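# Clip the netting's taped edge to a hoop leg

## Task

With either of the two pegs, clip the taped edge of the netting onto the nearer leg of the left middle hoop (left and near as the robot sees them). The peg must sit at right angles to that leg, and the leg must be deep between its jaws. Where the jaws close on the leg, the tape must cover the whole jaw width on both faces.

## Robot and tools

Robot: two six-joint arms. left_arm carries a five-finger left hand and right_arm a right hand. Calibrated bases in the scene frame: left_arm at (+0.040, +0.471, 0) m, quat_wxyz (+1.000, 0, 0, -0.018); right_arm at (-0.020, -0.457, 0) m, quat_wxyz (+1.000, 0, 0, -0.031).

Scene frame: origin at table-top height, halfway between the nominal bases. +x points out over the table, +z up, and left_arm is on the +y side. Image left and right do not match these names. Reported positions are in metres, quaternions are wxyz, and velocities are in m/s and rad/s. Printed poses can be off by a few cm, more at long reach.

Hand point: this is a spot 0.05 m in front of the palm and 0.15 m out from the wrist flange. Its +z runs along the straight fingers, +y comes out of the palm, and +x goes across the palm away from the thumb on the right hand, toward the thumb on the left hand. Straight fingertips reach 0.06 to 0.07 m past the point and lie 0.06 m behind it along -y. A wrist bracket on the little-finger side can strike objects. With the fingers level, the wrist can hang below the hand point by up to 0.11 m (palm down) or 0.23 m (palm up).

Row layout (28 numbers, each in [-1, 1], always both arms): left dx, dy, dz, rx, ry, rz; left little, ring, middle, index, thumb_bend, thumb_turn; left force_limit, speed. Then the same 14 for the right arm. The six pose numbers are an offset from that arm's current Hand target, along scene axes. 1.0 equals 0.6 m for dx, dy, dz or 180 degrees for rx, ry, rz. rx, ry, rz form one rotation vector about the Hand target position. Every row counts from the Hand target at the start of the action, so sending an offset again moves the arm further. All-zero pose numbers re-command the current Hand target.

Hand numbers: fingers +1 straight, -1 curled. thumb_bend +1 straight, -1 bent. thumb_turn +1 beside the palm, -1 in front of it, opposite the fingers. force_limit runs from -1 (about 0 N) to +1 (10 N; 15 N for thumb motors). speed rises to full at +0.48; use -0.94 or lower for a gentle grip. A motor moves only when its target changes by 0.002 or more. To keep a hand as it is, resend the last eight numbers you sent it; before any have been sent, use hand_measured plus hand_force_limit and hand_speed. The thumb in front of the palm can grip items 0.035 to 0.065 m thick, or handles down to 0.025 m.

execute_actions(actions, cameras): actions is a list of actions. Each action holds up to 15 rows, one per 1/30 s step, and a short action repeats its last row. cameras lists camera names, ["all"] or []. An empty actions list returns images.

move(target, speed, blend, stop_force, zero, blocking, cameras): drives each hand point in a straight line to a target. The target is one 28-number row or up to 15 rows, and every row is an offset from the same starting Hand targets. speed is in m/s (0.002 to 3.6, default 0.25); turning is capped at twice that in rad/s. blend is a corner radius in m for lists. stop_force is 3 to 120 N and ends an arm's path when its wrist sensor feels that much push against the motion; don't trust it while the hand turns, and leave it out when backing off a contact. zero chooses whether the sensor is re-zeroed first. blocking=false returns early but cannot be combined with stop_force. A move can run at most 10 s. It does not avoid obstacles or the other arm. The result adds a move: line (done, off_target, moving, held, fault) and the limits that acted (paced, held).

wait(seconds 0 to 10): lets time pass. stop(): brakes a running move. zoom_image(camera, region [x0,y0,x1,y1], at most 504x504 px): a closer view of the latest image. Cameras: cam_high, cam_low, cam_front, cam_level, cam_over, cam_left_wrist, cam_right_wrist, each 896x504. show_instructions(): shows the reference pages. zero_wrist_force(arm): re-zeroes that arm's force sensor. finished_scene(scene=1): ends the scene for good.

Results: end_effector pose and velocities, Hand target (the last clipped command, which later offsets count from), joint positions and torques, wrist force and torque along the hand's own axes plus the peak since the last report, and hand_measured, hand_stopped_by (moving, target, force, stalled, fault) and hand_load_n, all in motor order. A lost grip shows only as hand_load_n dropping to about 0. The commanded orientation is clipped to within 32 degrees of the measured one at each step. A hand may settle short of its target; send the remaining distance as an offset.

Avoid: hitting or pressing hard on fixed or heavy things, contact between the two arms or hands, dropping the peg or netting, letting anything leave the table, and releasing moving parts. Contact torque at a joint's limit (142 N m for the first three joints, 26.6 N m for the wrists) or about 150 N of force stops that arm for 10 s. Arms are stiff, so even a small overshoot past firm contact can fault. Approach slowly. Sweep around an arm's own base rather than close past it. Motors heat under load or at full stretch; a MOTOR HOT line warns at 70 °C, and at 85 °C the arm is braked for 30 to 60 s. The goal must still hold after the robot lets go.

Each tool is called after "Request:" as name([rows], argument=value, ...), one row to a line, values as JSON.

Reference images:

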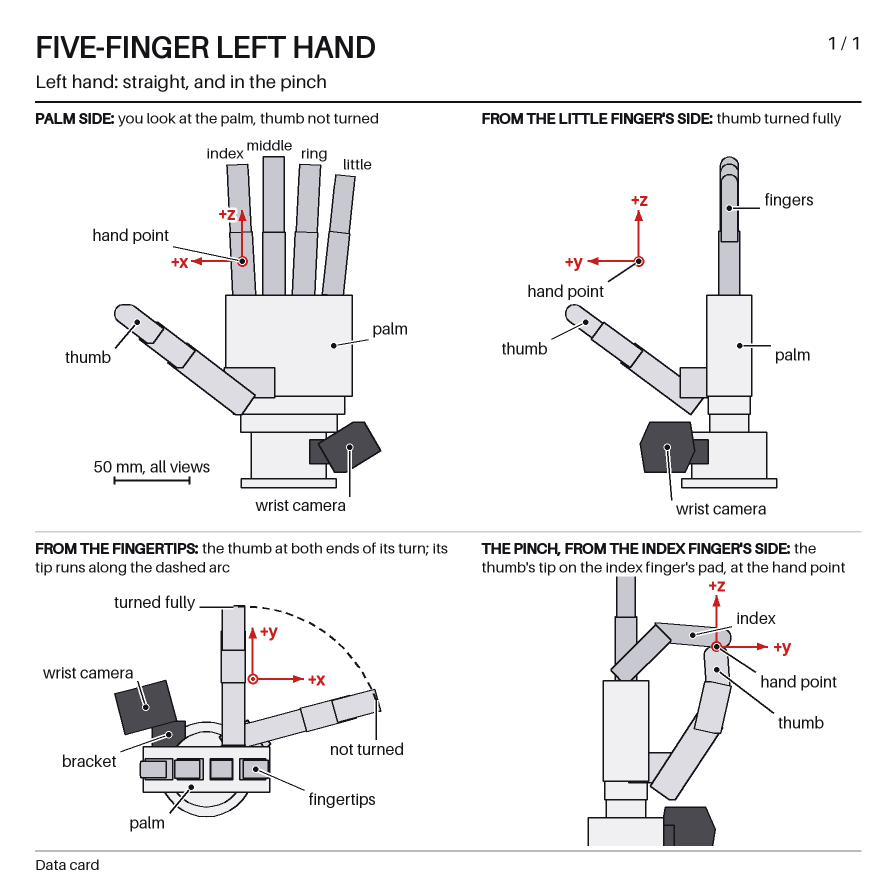

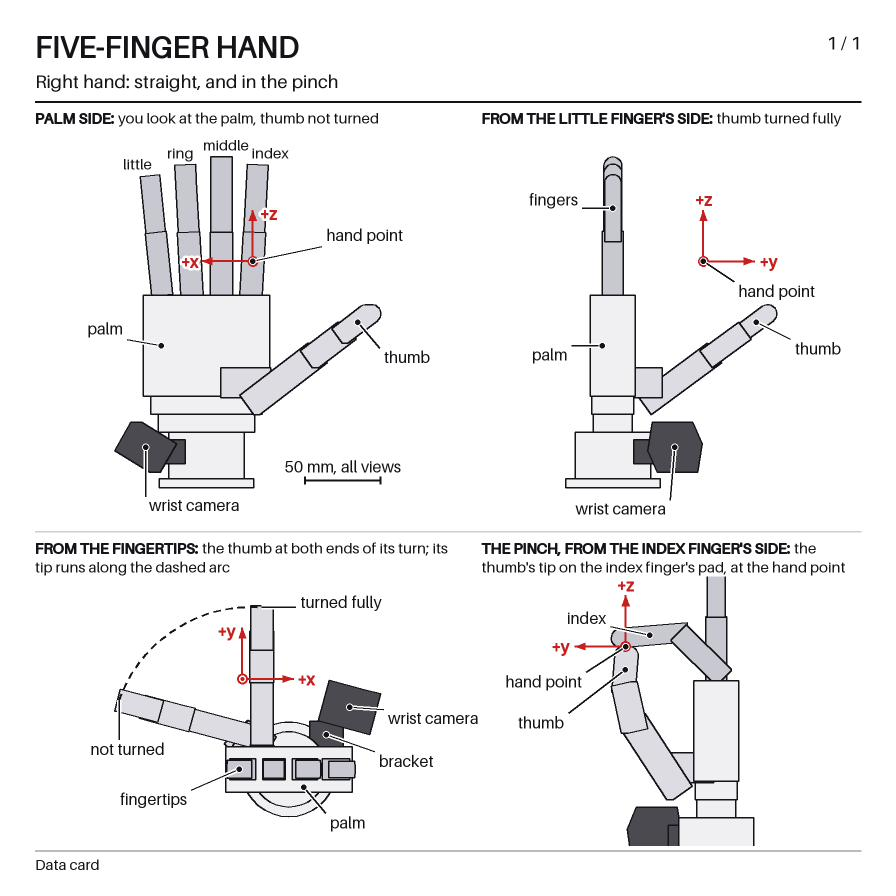

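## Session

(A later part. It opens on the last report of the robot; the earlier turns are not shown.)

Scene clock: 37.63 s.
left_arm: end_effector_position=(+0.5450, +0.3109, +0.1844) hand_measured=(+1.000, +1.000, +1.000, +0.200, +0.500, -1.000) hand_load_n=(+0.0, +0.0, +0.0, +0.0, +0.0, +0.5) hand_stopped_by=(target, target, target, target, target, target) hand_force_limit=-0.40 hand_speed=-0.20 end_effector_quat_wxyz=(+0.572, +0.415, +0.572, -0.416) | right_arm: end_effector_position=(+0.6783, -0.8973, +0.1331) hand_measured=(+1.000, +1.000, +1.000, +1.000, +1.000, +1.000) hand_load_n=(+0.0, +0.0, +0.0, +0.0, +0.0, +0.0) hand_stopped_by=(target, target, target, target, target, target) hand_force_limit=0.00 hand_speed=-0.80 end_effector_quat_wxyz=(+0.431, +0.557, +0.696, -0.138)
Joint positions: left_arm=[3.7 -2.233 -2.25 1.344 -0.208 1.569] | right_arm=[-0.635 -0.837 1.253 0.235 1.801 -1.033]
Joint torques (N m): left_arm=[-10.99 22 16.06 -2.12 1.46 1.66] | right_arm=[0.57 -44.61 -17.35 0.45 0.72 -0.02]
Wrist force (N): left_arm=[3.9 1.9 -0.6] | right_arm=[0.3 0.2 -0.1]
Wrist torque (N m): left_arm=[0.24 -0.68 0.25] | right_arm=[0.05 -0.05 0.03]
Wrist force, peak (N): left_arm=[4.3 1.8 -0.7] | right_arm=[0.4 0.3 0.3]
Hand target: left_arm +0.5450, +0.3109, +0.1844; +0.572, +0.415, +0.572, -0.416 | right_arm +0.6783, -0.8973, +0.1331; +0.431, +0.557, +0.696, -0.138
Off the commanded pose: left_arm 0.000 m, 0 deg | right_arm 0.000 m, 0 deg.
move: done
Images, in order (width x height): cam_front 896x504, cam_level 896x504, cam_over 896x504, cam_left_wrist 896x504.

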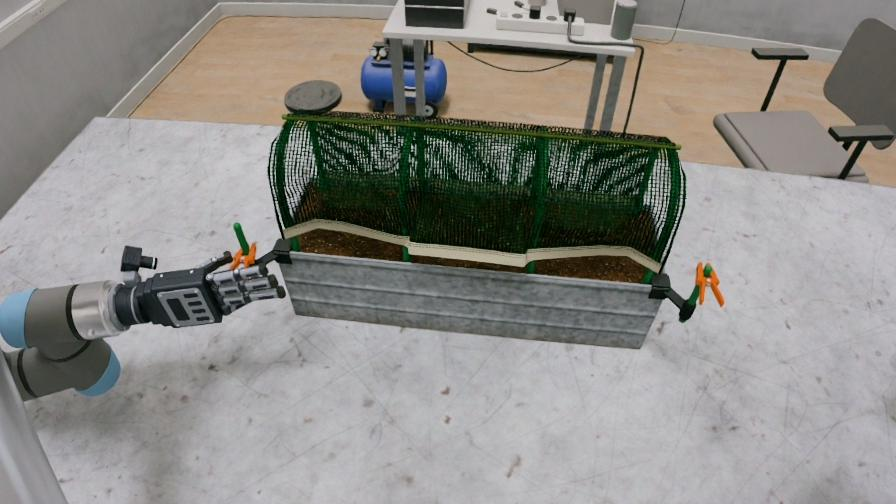

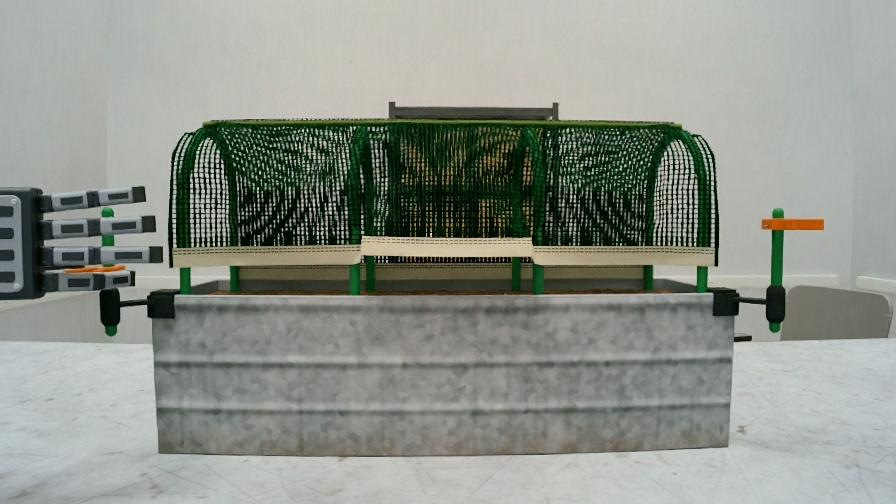

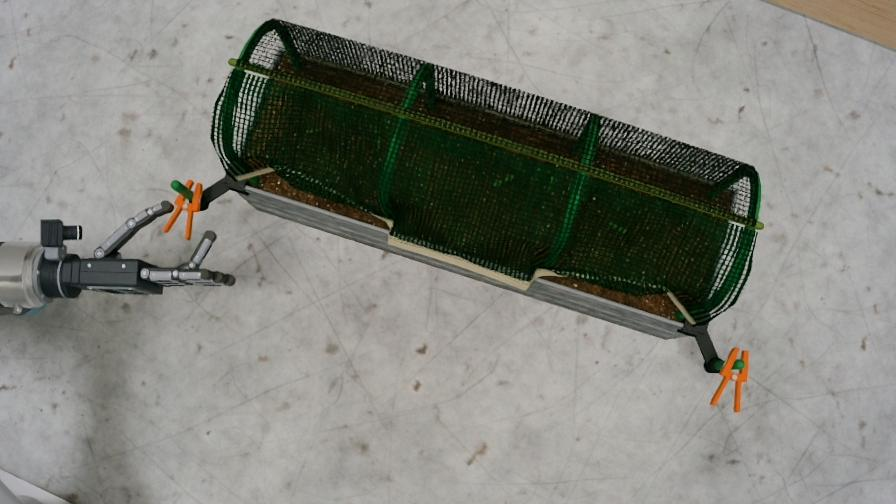

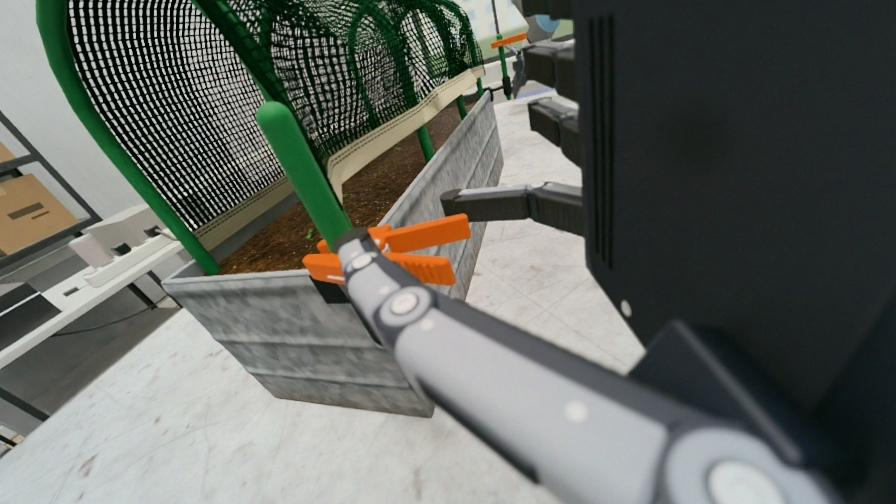

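Request:
move(target=[0, 0, 0, 0, 0, 0, 1, 1, 1, -0.3, 0.0, -1, -0.6, -0.8, 0, 0, 0, 0, 0, 0, 1, 1, 1, 1, 1, 1, 0, -0.8], speed=0.08, cameras=["cam_front", "cam_over", "cam_level", "cam_left_wrist"])

Request:
zoom_image(camera="cam_over", region=[100, 150, 280, 350])

Request:
zoom_image(camera="cam_level", region=[20, 210, 200, 340])

Request:
zoom_image(camera="cam_left_wrist", region=[280, 120, 560, 340])

Scene clock: 40.70 s.
left_arm: end_effector_position=(+0.5450, +0.3109, +0.1844) hand_measured=(+1.000, +1.000, +1.000, -0.300, +0.228, -1.000) hand_load_n=(+0.0, -0.5, +0.0, +2.5, +3.5, +0.0) hand_stopped_by=(target, target, target, force, force, target) hand_force_limit=-0.60 hand_speed=-0.80 end_effector_quat_wxyz=(+0.572, +0.415, +0.572, -0.416) | right_arm: end_effector_position=(+0.6783, -0.8973, +0.1331) hand_measured=(+1.000, +1.000, +1.000, +1.000, +1.000, +1.000) hand_load_n=(+0.0, +0.0, +0.0, +0.0, -0.5, +0.0) hand_stopped_by=(target, target, target, target, target, target) hand_force_limit=0.00 hand_speed=-0.80 end_effector_quat_wxyz=(+0.431, +0.557, +0.696, -0.138)
Joint positions: left_arm=[3.7 -2.233 -2.25 1.344 -0.208 1.569] | right_arm=[-0.635 -0.837 1.253 0.235 1.801 -1.033]
Joint torques (N m): left_arm=[-10.87 22.94 7.54 -1.97 -0.3 1.42] | right_arm=[0.23 -44.39 -17.61 0.46 0.6 -0.09]
Wrist force (N): left_arm=[3.9 1.8 -0.2] | right_arm=[0.2 0.2 0.1]
Wrist torque (N m): left_arm=[0.22 -0.71 0.27] | right_arm=[0.02 -0.02 0.02]
Wrist force, peak (N): left_arm=[4.4 1.8 -0.7] | right_arm=[0.5 0.3 -0.1]
Hand target: left_arm +0.5450, +0.3109, +0.1844; +0.572, +0.415, +0.572, -0.416 | right_arm +0.6783, -0.8973, +0.1331; +0.431, +0.557, +0.696, -0.138
Off the commanded pose: left_arm 0.000 m, 0 deg | right_arm 0.000 m, 0 deg.
move: done
Images, in order (width x height): cam_front 896x504, cam_level 896x504, cam_over 896x504, cam_left_wrist 896x504.

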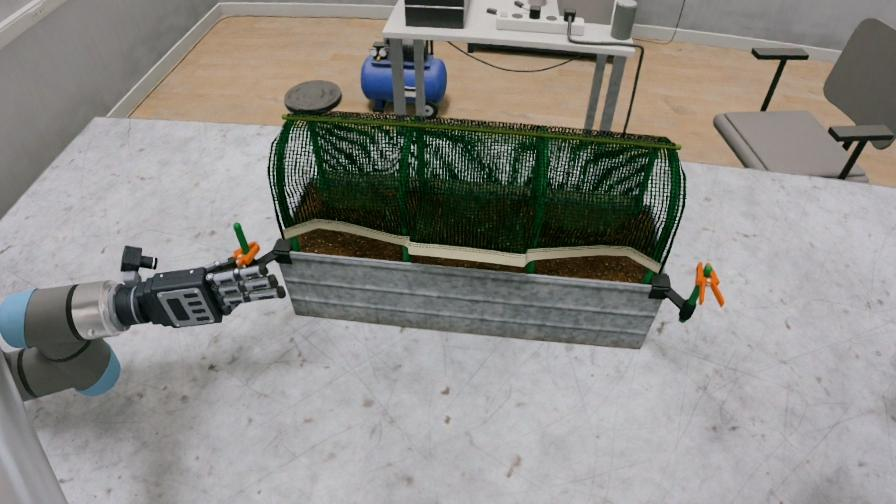

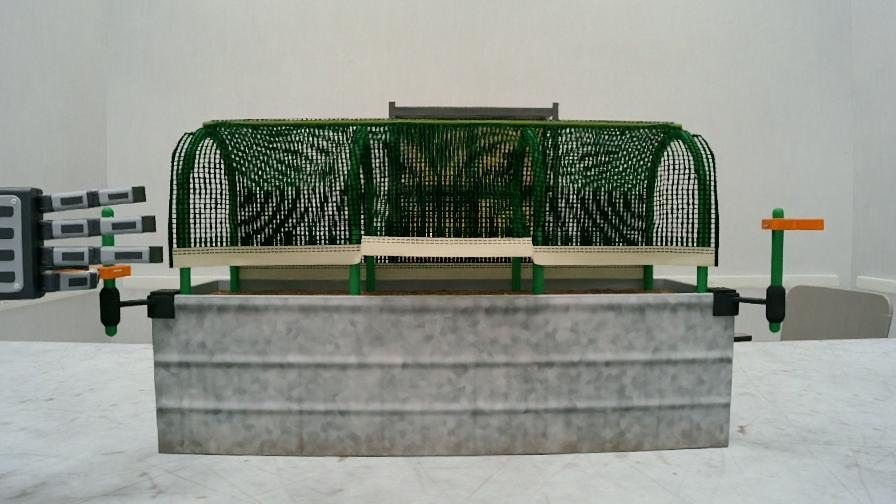

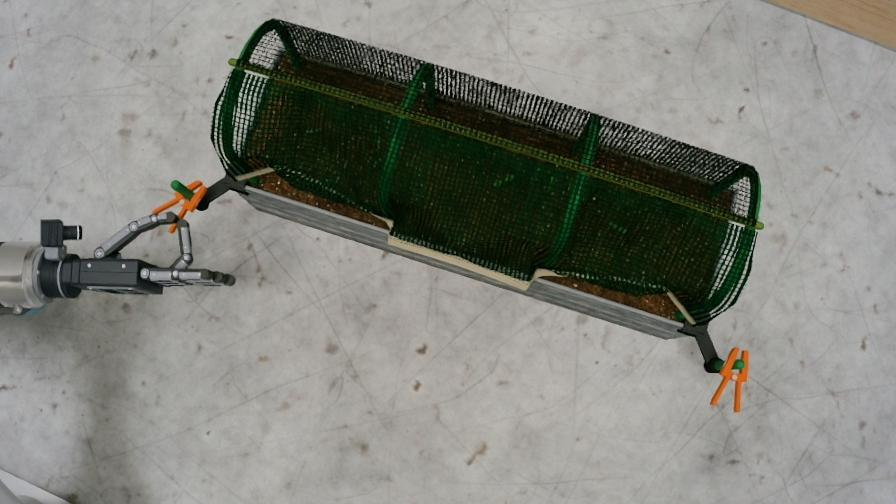

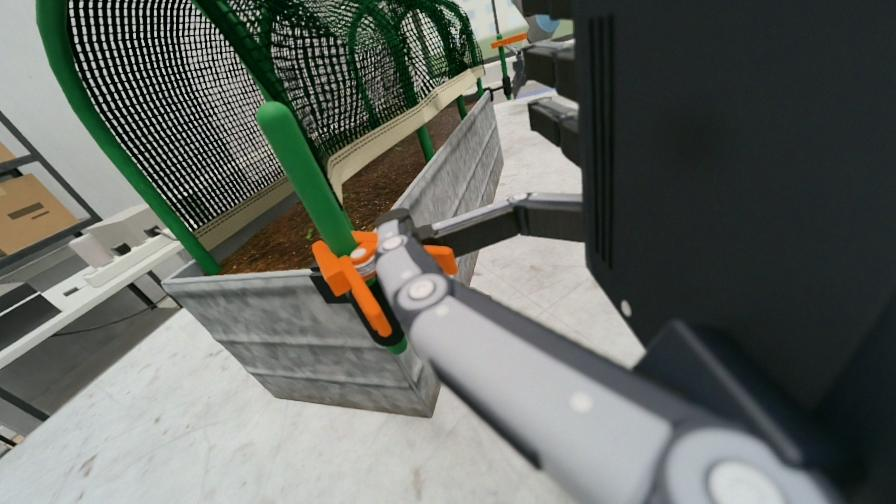

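Scaled by 2.520 from the camera's 896x504 image, which has a finer 1280x720 frame.

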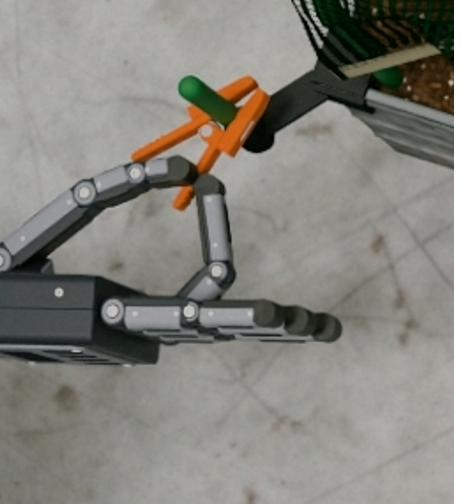

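Scaled by 2.800 from the camera's 896x504 image, which has a finer 1280x720 frame.

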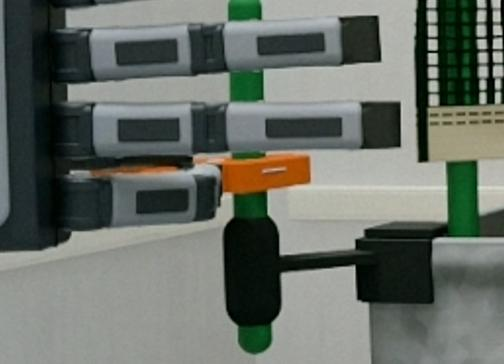

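Scaled by 1.800 from the camera's 896x504 image, which has a finer 1280x720 frame.

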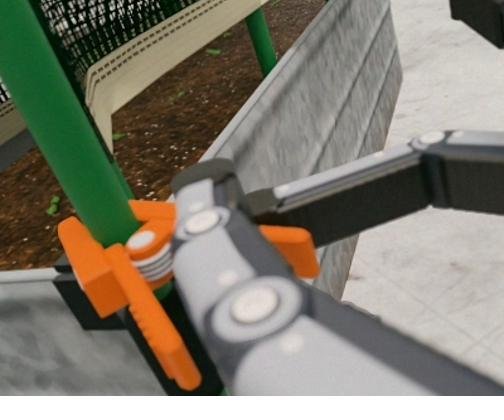

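Request:
move([
  [0, 0, 0, 0, 0, 0, 1, 1, 1, 0.5, 1, -1, -0.4, 0, 0, 0, 0, 0, 0, 0, 1, 1, 1, 1, 1, 1, 0, -0.8],
  [-0.0833, -0.018, 0, 0, 0, 0, 1, 1, 1, 0.5, 1, -1, -0.4, 0, 0, 0, 0, 0, 0, 0, 1, 1, 1, 1, 1, 1, 0, -0.8],
  [-0.0633, 0.0335, -0.009, 0, 0, -0.1556, 1, 1, 1, 0.5, 1, -0.75, -0.4, 0, 0, 0, 0, 0, 0, 0, 1, 1, 1, 1, 1, 1, 0, -0.8],
], speed=0.1, cameras=["cam_front", "cam_over", "cam_level", "cam_left_wrist"])

Request:
zoom_image(camera="cam_over", region=[100, 150, 280, 350])

Request:
zoom_image(camera="cam_level", region=[20, 210, 200, 340])

Request:
zoom_image(camera="cam_left_wrist", region=[200, 120, 480, 340])

Scene clock: 48.17 s.
left_arm: end_effector_position=(+0.5070, +0.3310, +0.1790) hand_measured=(+1.000, +1.000, +1.000, +0.500, +1.000, -0.750) hand_load_n=(+0.0, +0.0, +0.0, +0.0, -0.5, -0.5) hand_stopped_by=(target, target, target, target, target, target) hand_force_limit=-0.40 hand_speed=0.00 end_effector_quat_wxyz=(+0.454, +0.542, +0.455, -0.542) | right_arm: end_effector_position=(+0.6783, -0.8973, +0.1331) hand_measured=(+1.000, +1.000, +1.000, +1.000, +1.000, +1.000) hand_load_n=(+0.0, +0.0, +0.0, +0.0, +0.0, +0.0) hand_stopped_by=(target, target, target, target, target, target) hand_force_limit=0.00 hand_speed=-0.80 end_effector_quat_wxyz=(+0.431, +0.557, +0.696, -0.138)
Joint positions: left_arm=[3.721 -2.329 -1.98 1.168 -0.718 1.57] | right_arm=[-0.635 -0.837 1.253 0.235 1.801 -1.033]
Joint torques (N m): left_arm=[-11.37 28.59 18.67 -2.75 -1.13 1.55] | right_arm=[0.28 -44.26 -17.58 0.64 0.72 -0.12]
Wrist force (N): left_arm=[3.7 1.0 -0.5] | right_arm=[0.1 0.2 -0.1]
Wrist torque (N m): left_arm=[0.19 -0.70 0.30] | right_arm=[0.04 0.00 0.01]
Wrist force, peak (N): left_arm=[4.6 1.7 -0.9] | right_arm=[0.6 0.4 -0.1]
Hand target: left_arm +0.5070, +0.3310, +0.1790; +0.454, +0.542, +0.455, -0.542 | right_arm +0.6783, -0.8973, +0.1331; +0.431, +0.557, +0.696, -0.138
Off the commanded pose: left_arm 0.000 m, 0 deg | right_arm 0.000 m, 0 deg.
move: done
Images, in order (width x height): cam_front 896x504, cam_level 896x504, cam_over 896x504, cam_left_wrist 896x504.

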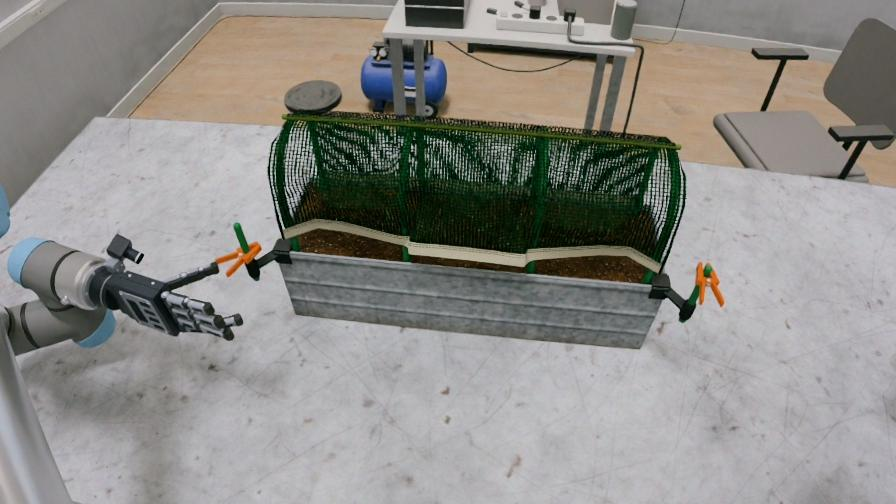

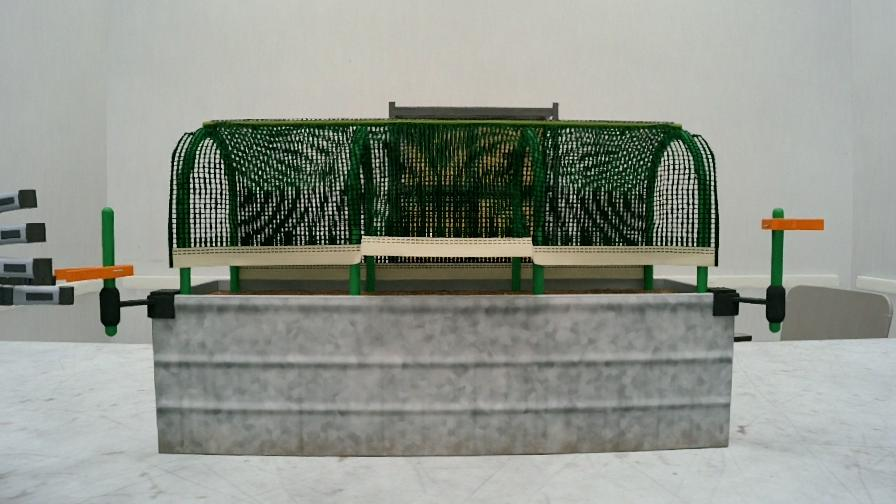

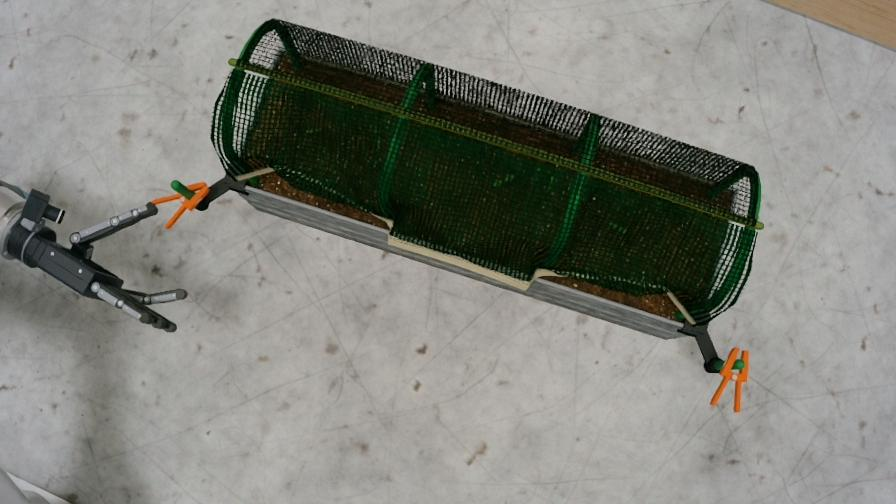

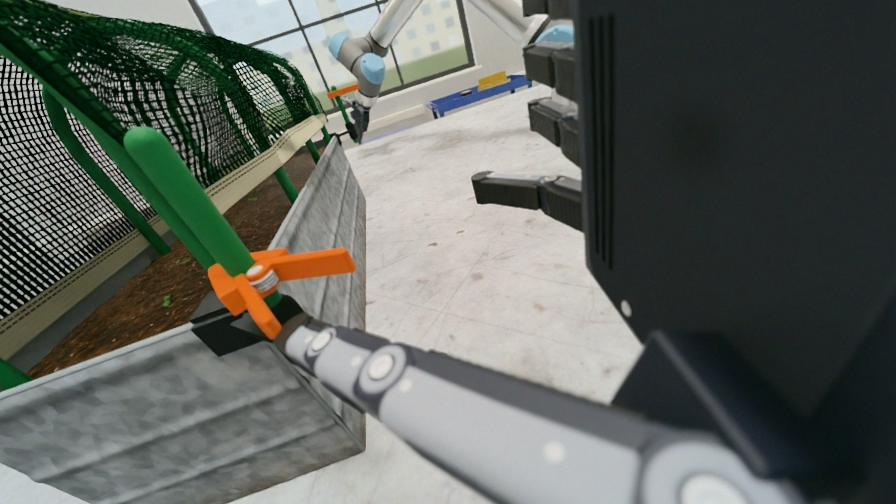

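Scaled by 2.520 from the camera's 896x504 image, which has a finer 1280x720 frame.

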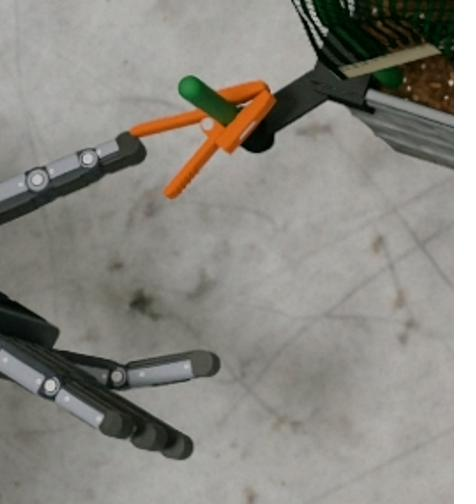

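Scaled by 2.800 from the camera's 896x504 image, which has a finer 1280x720 frame.

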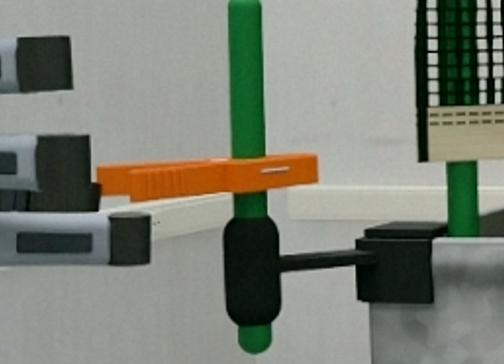

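Scaled by 1.800 from the camera's 896x504 image, which has a finer 1280x720 frame.

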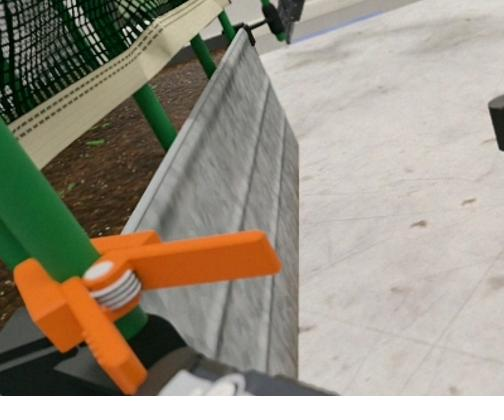

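Request:
move([
  [-0.06, -0.02, 0, 0, 0, 0, 1, 1, 1, 0.4, 0.8, -0.75, -0.4, 0, 0, 0, 0, 0, 0, 0, 1, 1, 1, 1, 1, 1, 0, -0.8],
  [-0.06, -0.02, 0.085, 0, 0, -0.0556, 1, 1, 1, 0.4, 0.8, -0.5, -0.4, 0, 0, 0, 0, 0, 0, 0, 1, 1, 1, 1, 1, 1, 0, -0.8],
  [0.0933, 0.005, 0.085, 0, 0, -0.0556, 1, 1, 1, 0.4, 0.8, -0.5, -0.4, 0, 0, 0, 0, 0, 0, 0, 1, 1, 1, 1, 1, 1, 0, -0.8],
], speed=0.1, cameras=["cam_front", "cam_over", "cam_level", "cam_left_wrist"])

Request:
zoom_image(camera="cam_over", region=[100, 150, 280, 350])

Request:
zoom_image(camera="cam_level", region=[20, 210, 200, 340])

Request:
zoom_image(camera="cam_left_wrist", region=[280, 120, 560, 340])

Scene clock: 55.13 s.
left_arm: end_effector_position=(+0.5629, +0.3340, +0.2300) hand_measured=(+1.000, +1.000, +1.000, +0.400, +0.800, -0.500) hand_load_n=(+0.0, +0.0, +0.0, +0.0, +0.0, +0.0) hand_stopped_by=(target, target, target, target, target, target) hand_force_limit=-0.40 hand_speed=0.00 end_effector_quat_wxyz=(+0.405, +0.579, +0.406, -0.579) | right_arm: end_effector_position=(+0.6783, -0.8973, +0.1331) hand_measured=(+1.000, +1.000, +1.000, +1.000, +1.000, +1.000) hand_load_n=(+0.0, +0.0, +0.0, +0.0, +0.0, +0.0) hand_stopped_by=(target, target, target, target, target, target) hand_force_limit=0.00 hand_speed=-0.80 end_effector_quat_wxyz=(+0.431, +0.557, +0.696, -0.138)
Joint positions: left_arm=[3.628 -2.352 -1.673 0.884 -0.799 1.57] | right_arm=[-0.635 -0.837 1.253 0.235 1.801 -1.033]
Joint torques (N m): left_arm=[-11.14 33.88 22.81 -2.76 1.81 -0.48] | right_arm=[0.17 -43.63 -17.12 0.57 0.75 -0.1]
Wrist force (N): left_arm=[4.4 2.2 -0.4] | right_arm=[0.1 0.3 -0.1]
Wrist torque (N m): left_arm=[0.34 -0.76 0.26] | right_arm=[0.06 -0.01 0.01]
Wrist force, peak (N): left_arm=[4.4 2.2 -0.4] | right_arm=[0.4 0.4 -0.2]
Hand target: left_arm +0.5630, +0.3340, +0.2300; +0.405, +0.579, +0.406, -0.579 | right_arm +0.6783, -0.8973, +0.1331; +0.431, +0.557, +0.696, -0.138
Off the commanded pose: left_arm 0.000 m, 0 deg | right_arm 0.000 m, 0 deg.
move: done
Images, in order (width x height): cam_front 896x504, cam_level 896x504, cam_over 896x504, cam_left_wrist 896x504.

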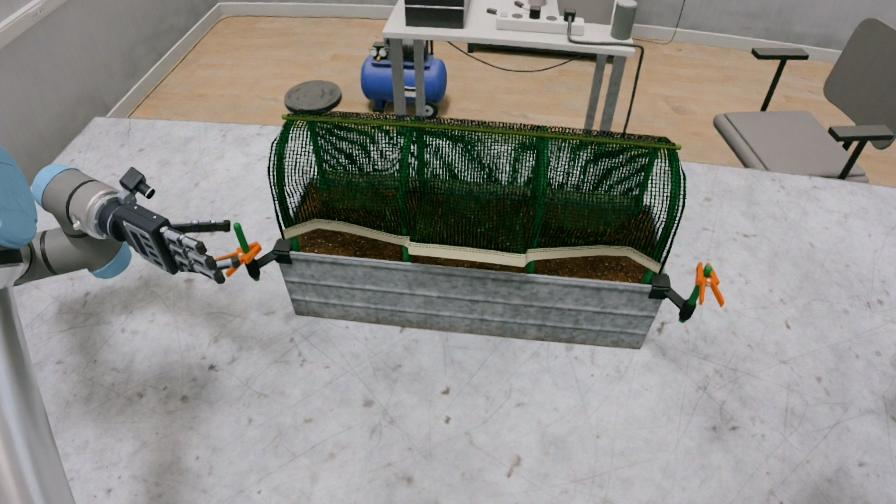

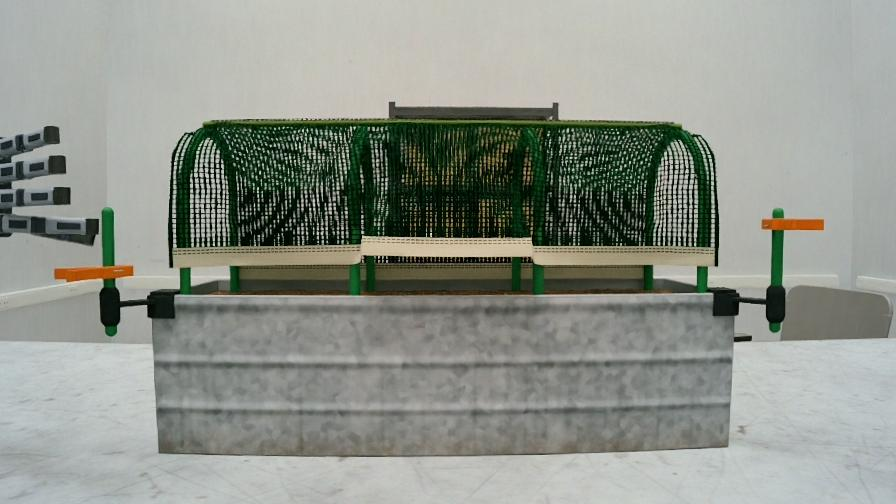

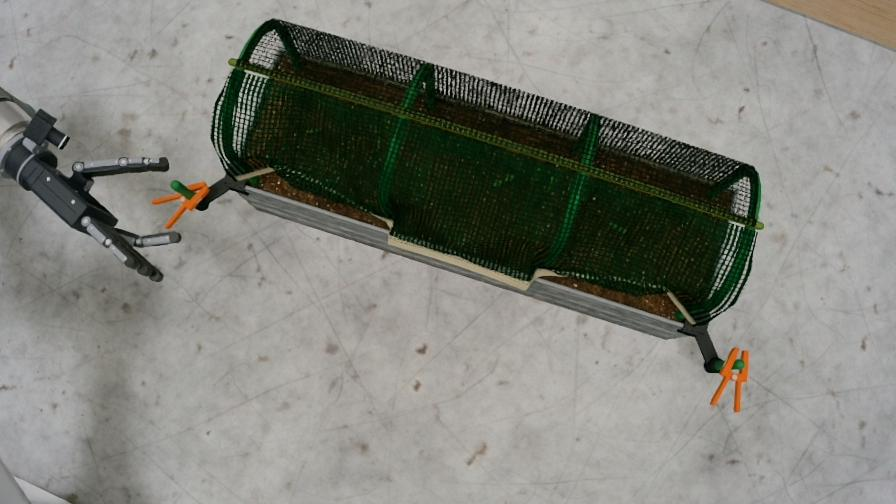

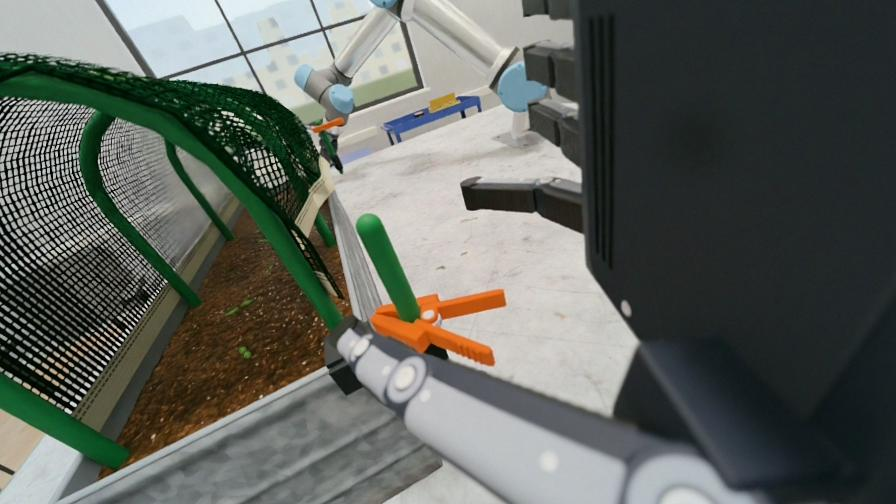

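Scaled by 2.520 from the camera's 896x504 image, which has a finer 1280x720 frame.

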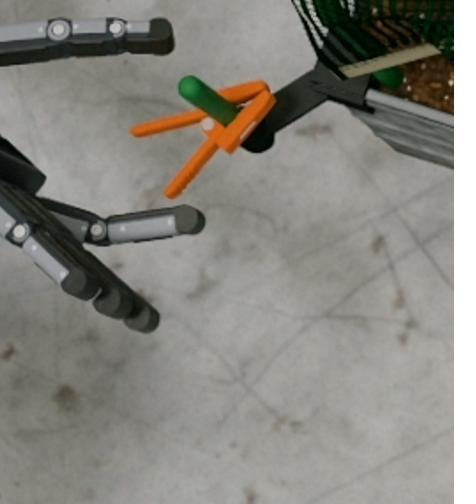

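Scaled by 2.800 from the camera's 896x504 image, which has a finer 1280x720 frame.

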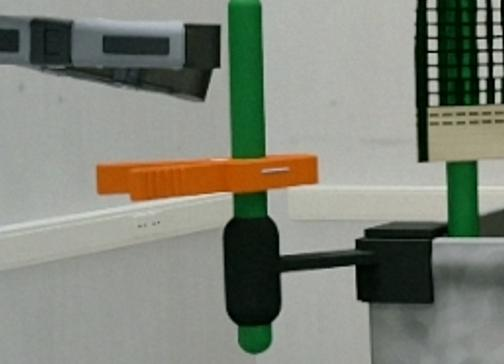

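Scaled by 1.800 from the camera's 896x504 image, which has a finer 1280x720 frame.

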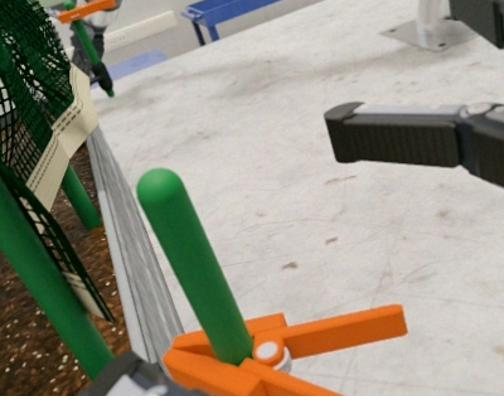

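Request:
move([
  [0.005, 0.014, 0, 0, 0, 0, 1, 1, 1, 0.4, 0.8, -0.5, -0.4, 0, 0, 0, 0, 0, 0, 0, 1, 1, 1, 1, 1, 1, 0, -0.8],
  [0.005, 0.014, -0.035, 0, 0, 0, 1, 1, 1, 0.4, 0.8, -0.5, -0.4, 0, 0, 0, 0, 0, 0, 0, 1, 1, 1, 1, 1, 1, 0, -0.8],
  [0.005, 0.014, -0.07, 0, 0, 0, 1, 1, 1, 0.4, 0.8, -0.5, -0.4, 0, 0, 0, 0, 0, 0, 0, 1, 1, 1, 1, 1, 1, 0, -0.8],
], speed=0.06, stop_force=5, cameras=["cam_front", "cam_over", "cam_level", "cam_left_wrist"])

Request:
zoom_image(camera="cam_over", region=[100, 150, 280, 350])

Request:
zoom_image(camera="cam_level", region=[20, 210, 200, 340])

Request:
zoom_image(camera="cam_left_wrist", region=[280, 120, 560, 340])

Scene clock: 58.20 s.
left_arm: end_effector_position=(+0.5660, +0.3425, +0.1880) hand_measured=(+1.000, +1.000, +1.000, +0.400, +0.800, -0.500) hand_load_n=(+0.0, +0.0, +0.0, +0.0, +0.0, +0.0) hand_stopped_by=(target, target, target, target, target, target) hand_force_limit=-0.40 hand_speed=0.00 end_effector_quat_wxyz=(+0.405, +0.579, +0.406, -0.579) | right_arm: end_effector_position=(+0.6783, -0.8973, +0.1331) hand_measured=(+1.000, +1.000, +1.000, +1.000, +1.000, +1.000) hand_load_n=(-0.5, +0.0, +0.0, +0.0, +0.0, +0.0) hand_stopped_by=(target, target, target, target, target, target) hand_force_limit=0.00 hand_speed=-0.80 end_effector_quat_wxyz=(+0.431, +0.557, +0.696, -0.138)
Joint positions: left_arm=[3.639 -2.438 -1.651 0.947 -0.811 1.57] | right_arm=[-0.635 -0.837 1.253 0.235 1.801 -1.033]
Joint torques (N m): left_arm=[4.14 35.71 23.75 0.31 -0.35 1.49] | right_arm=[0.34 -44.65 -17.12 0.57 0.76 -0.17]
Wrist force (N): left_arm=[4.3 1.8 -0.4] | right_arm=[0.1 0.0 0.0]
Wrist torque (N m): left_arm=[0.30 -0.74 0.27] | right_arm=[0.01 -0.02 0.01]
Wrist force, peak (N): left_arm=[4.7 2.0 -0.4] | right_arm=[0.5 0.2 0.1]
Hand target: left_arm +0.5660, +0.3424, +0.1880; +0.405, +0.579, +0.406, -0.579 | right_arm +0.6783, -0.8973, +0.1331; +0.431, +0.557, +0.696, -0.138
Off the commanded pose: left_arm 0.000 m, 0 deg | right_arm 0.000 m, 0 deg.
move: done
Images, in order (width x height): cam_front 896x504, cam_level 896x504, cam_over 896x504, cam_left_wrist 896x504.

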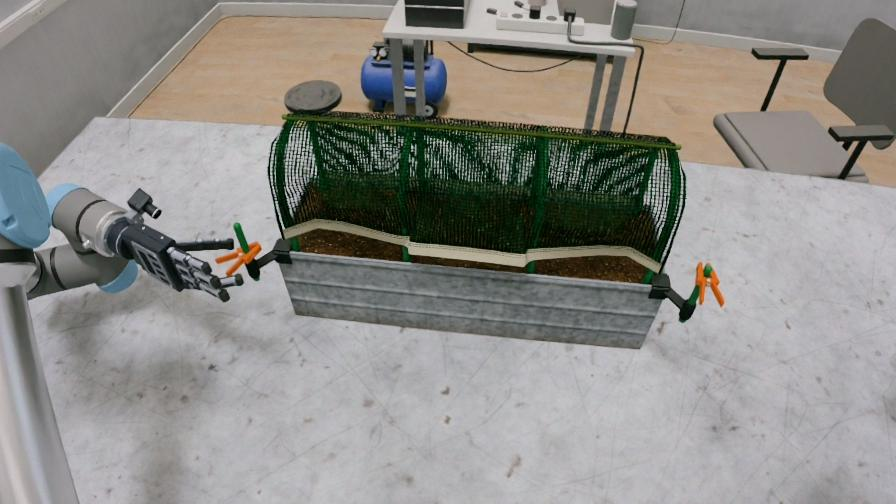

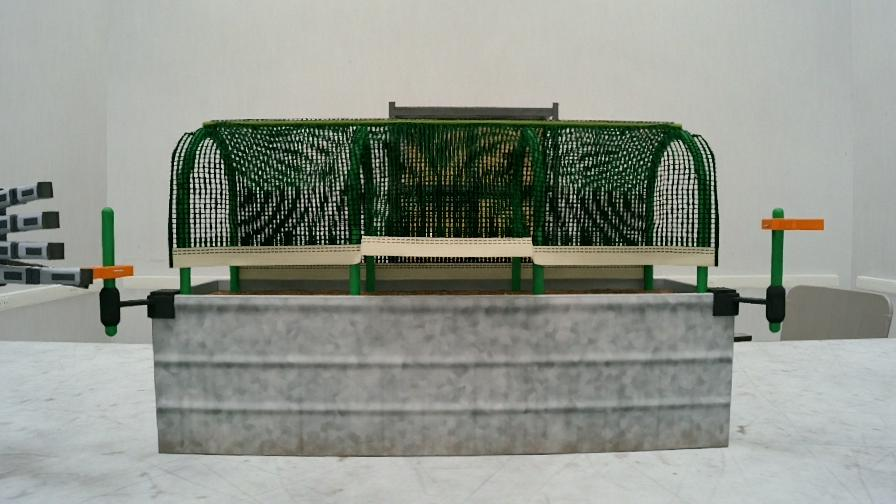

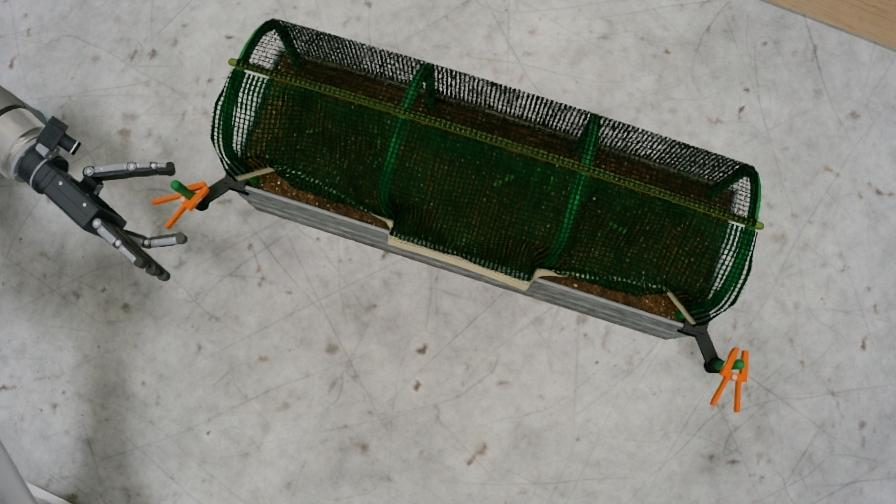

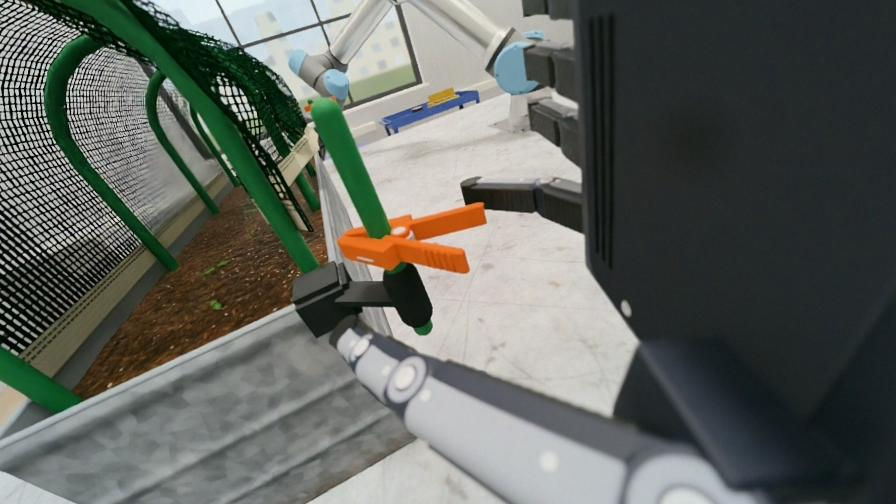

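Scaled by 2.520 from the camera's 896x504 image, which has a finer 1280x720 frame.

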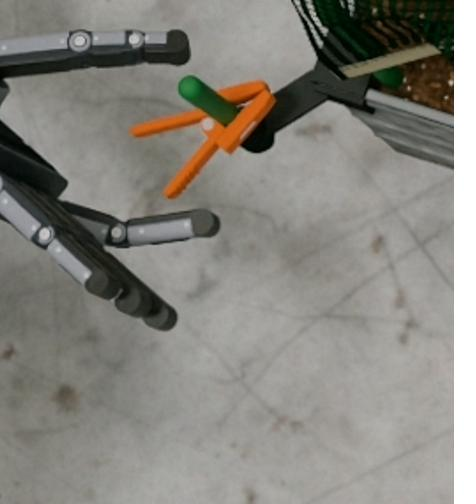

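Scaled by 2.800 from the camera's 896x504 image, which has a finer 1280x720 frame.

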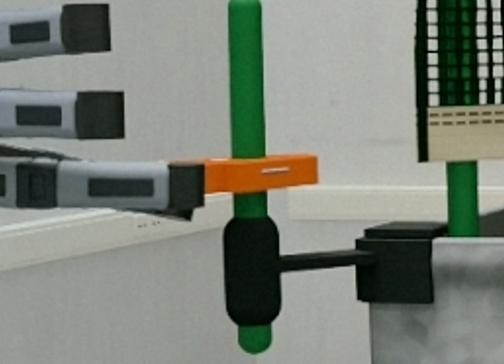

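Scaled by 1.800 from the camera's 896x504 image, which has a finer 1280x720 frame.

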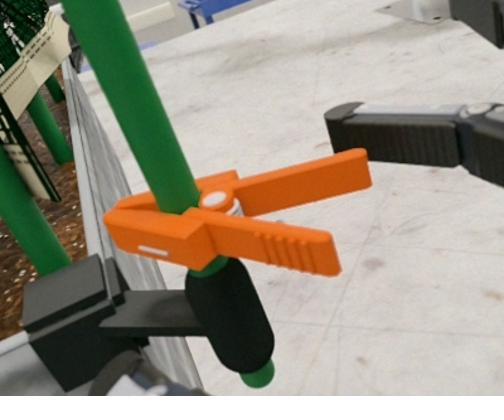

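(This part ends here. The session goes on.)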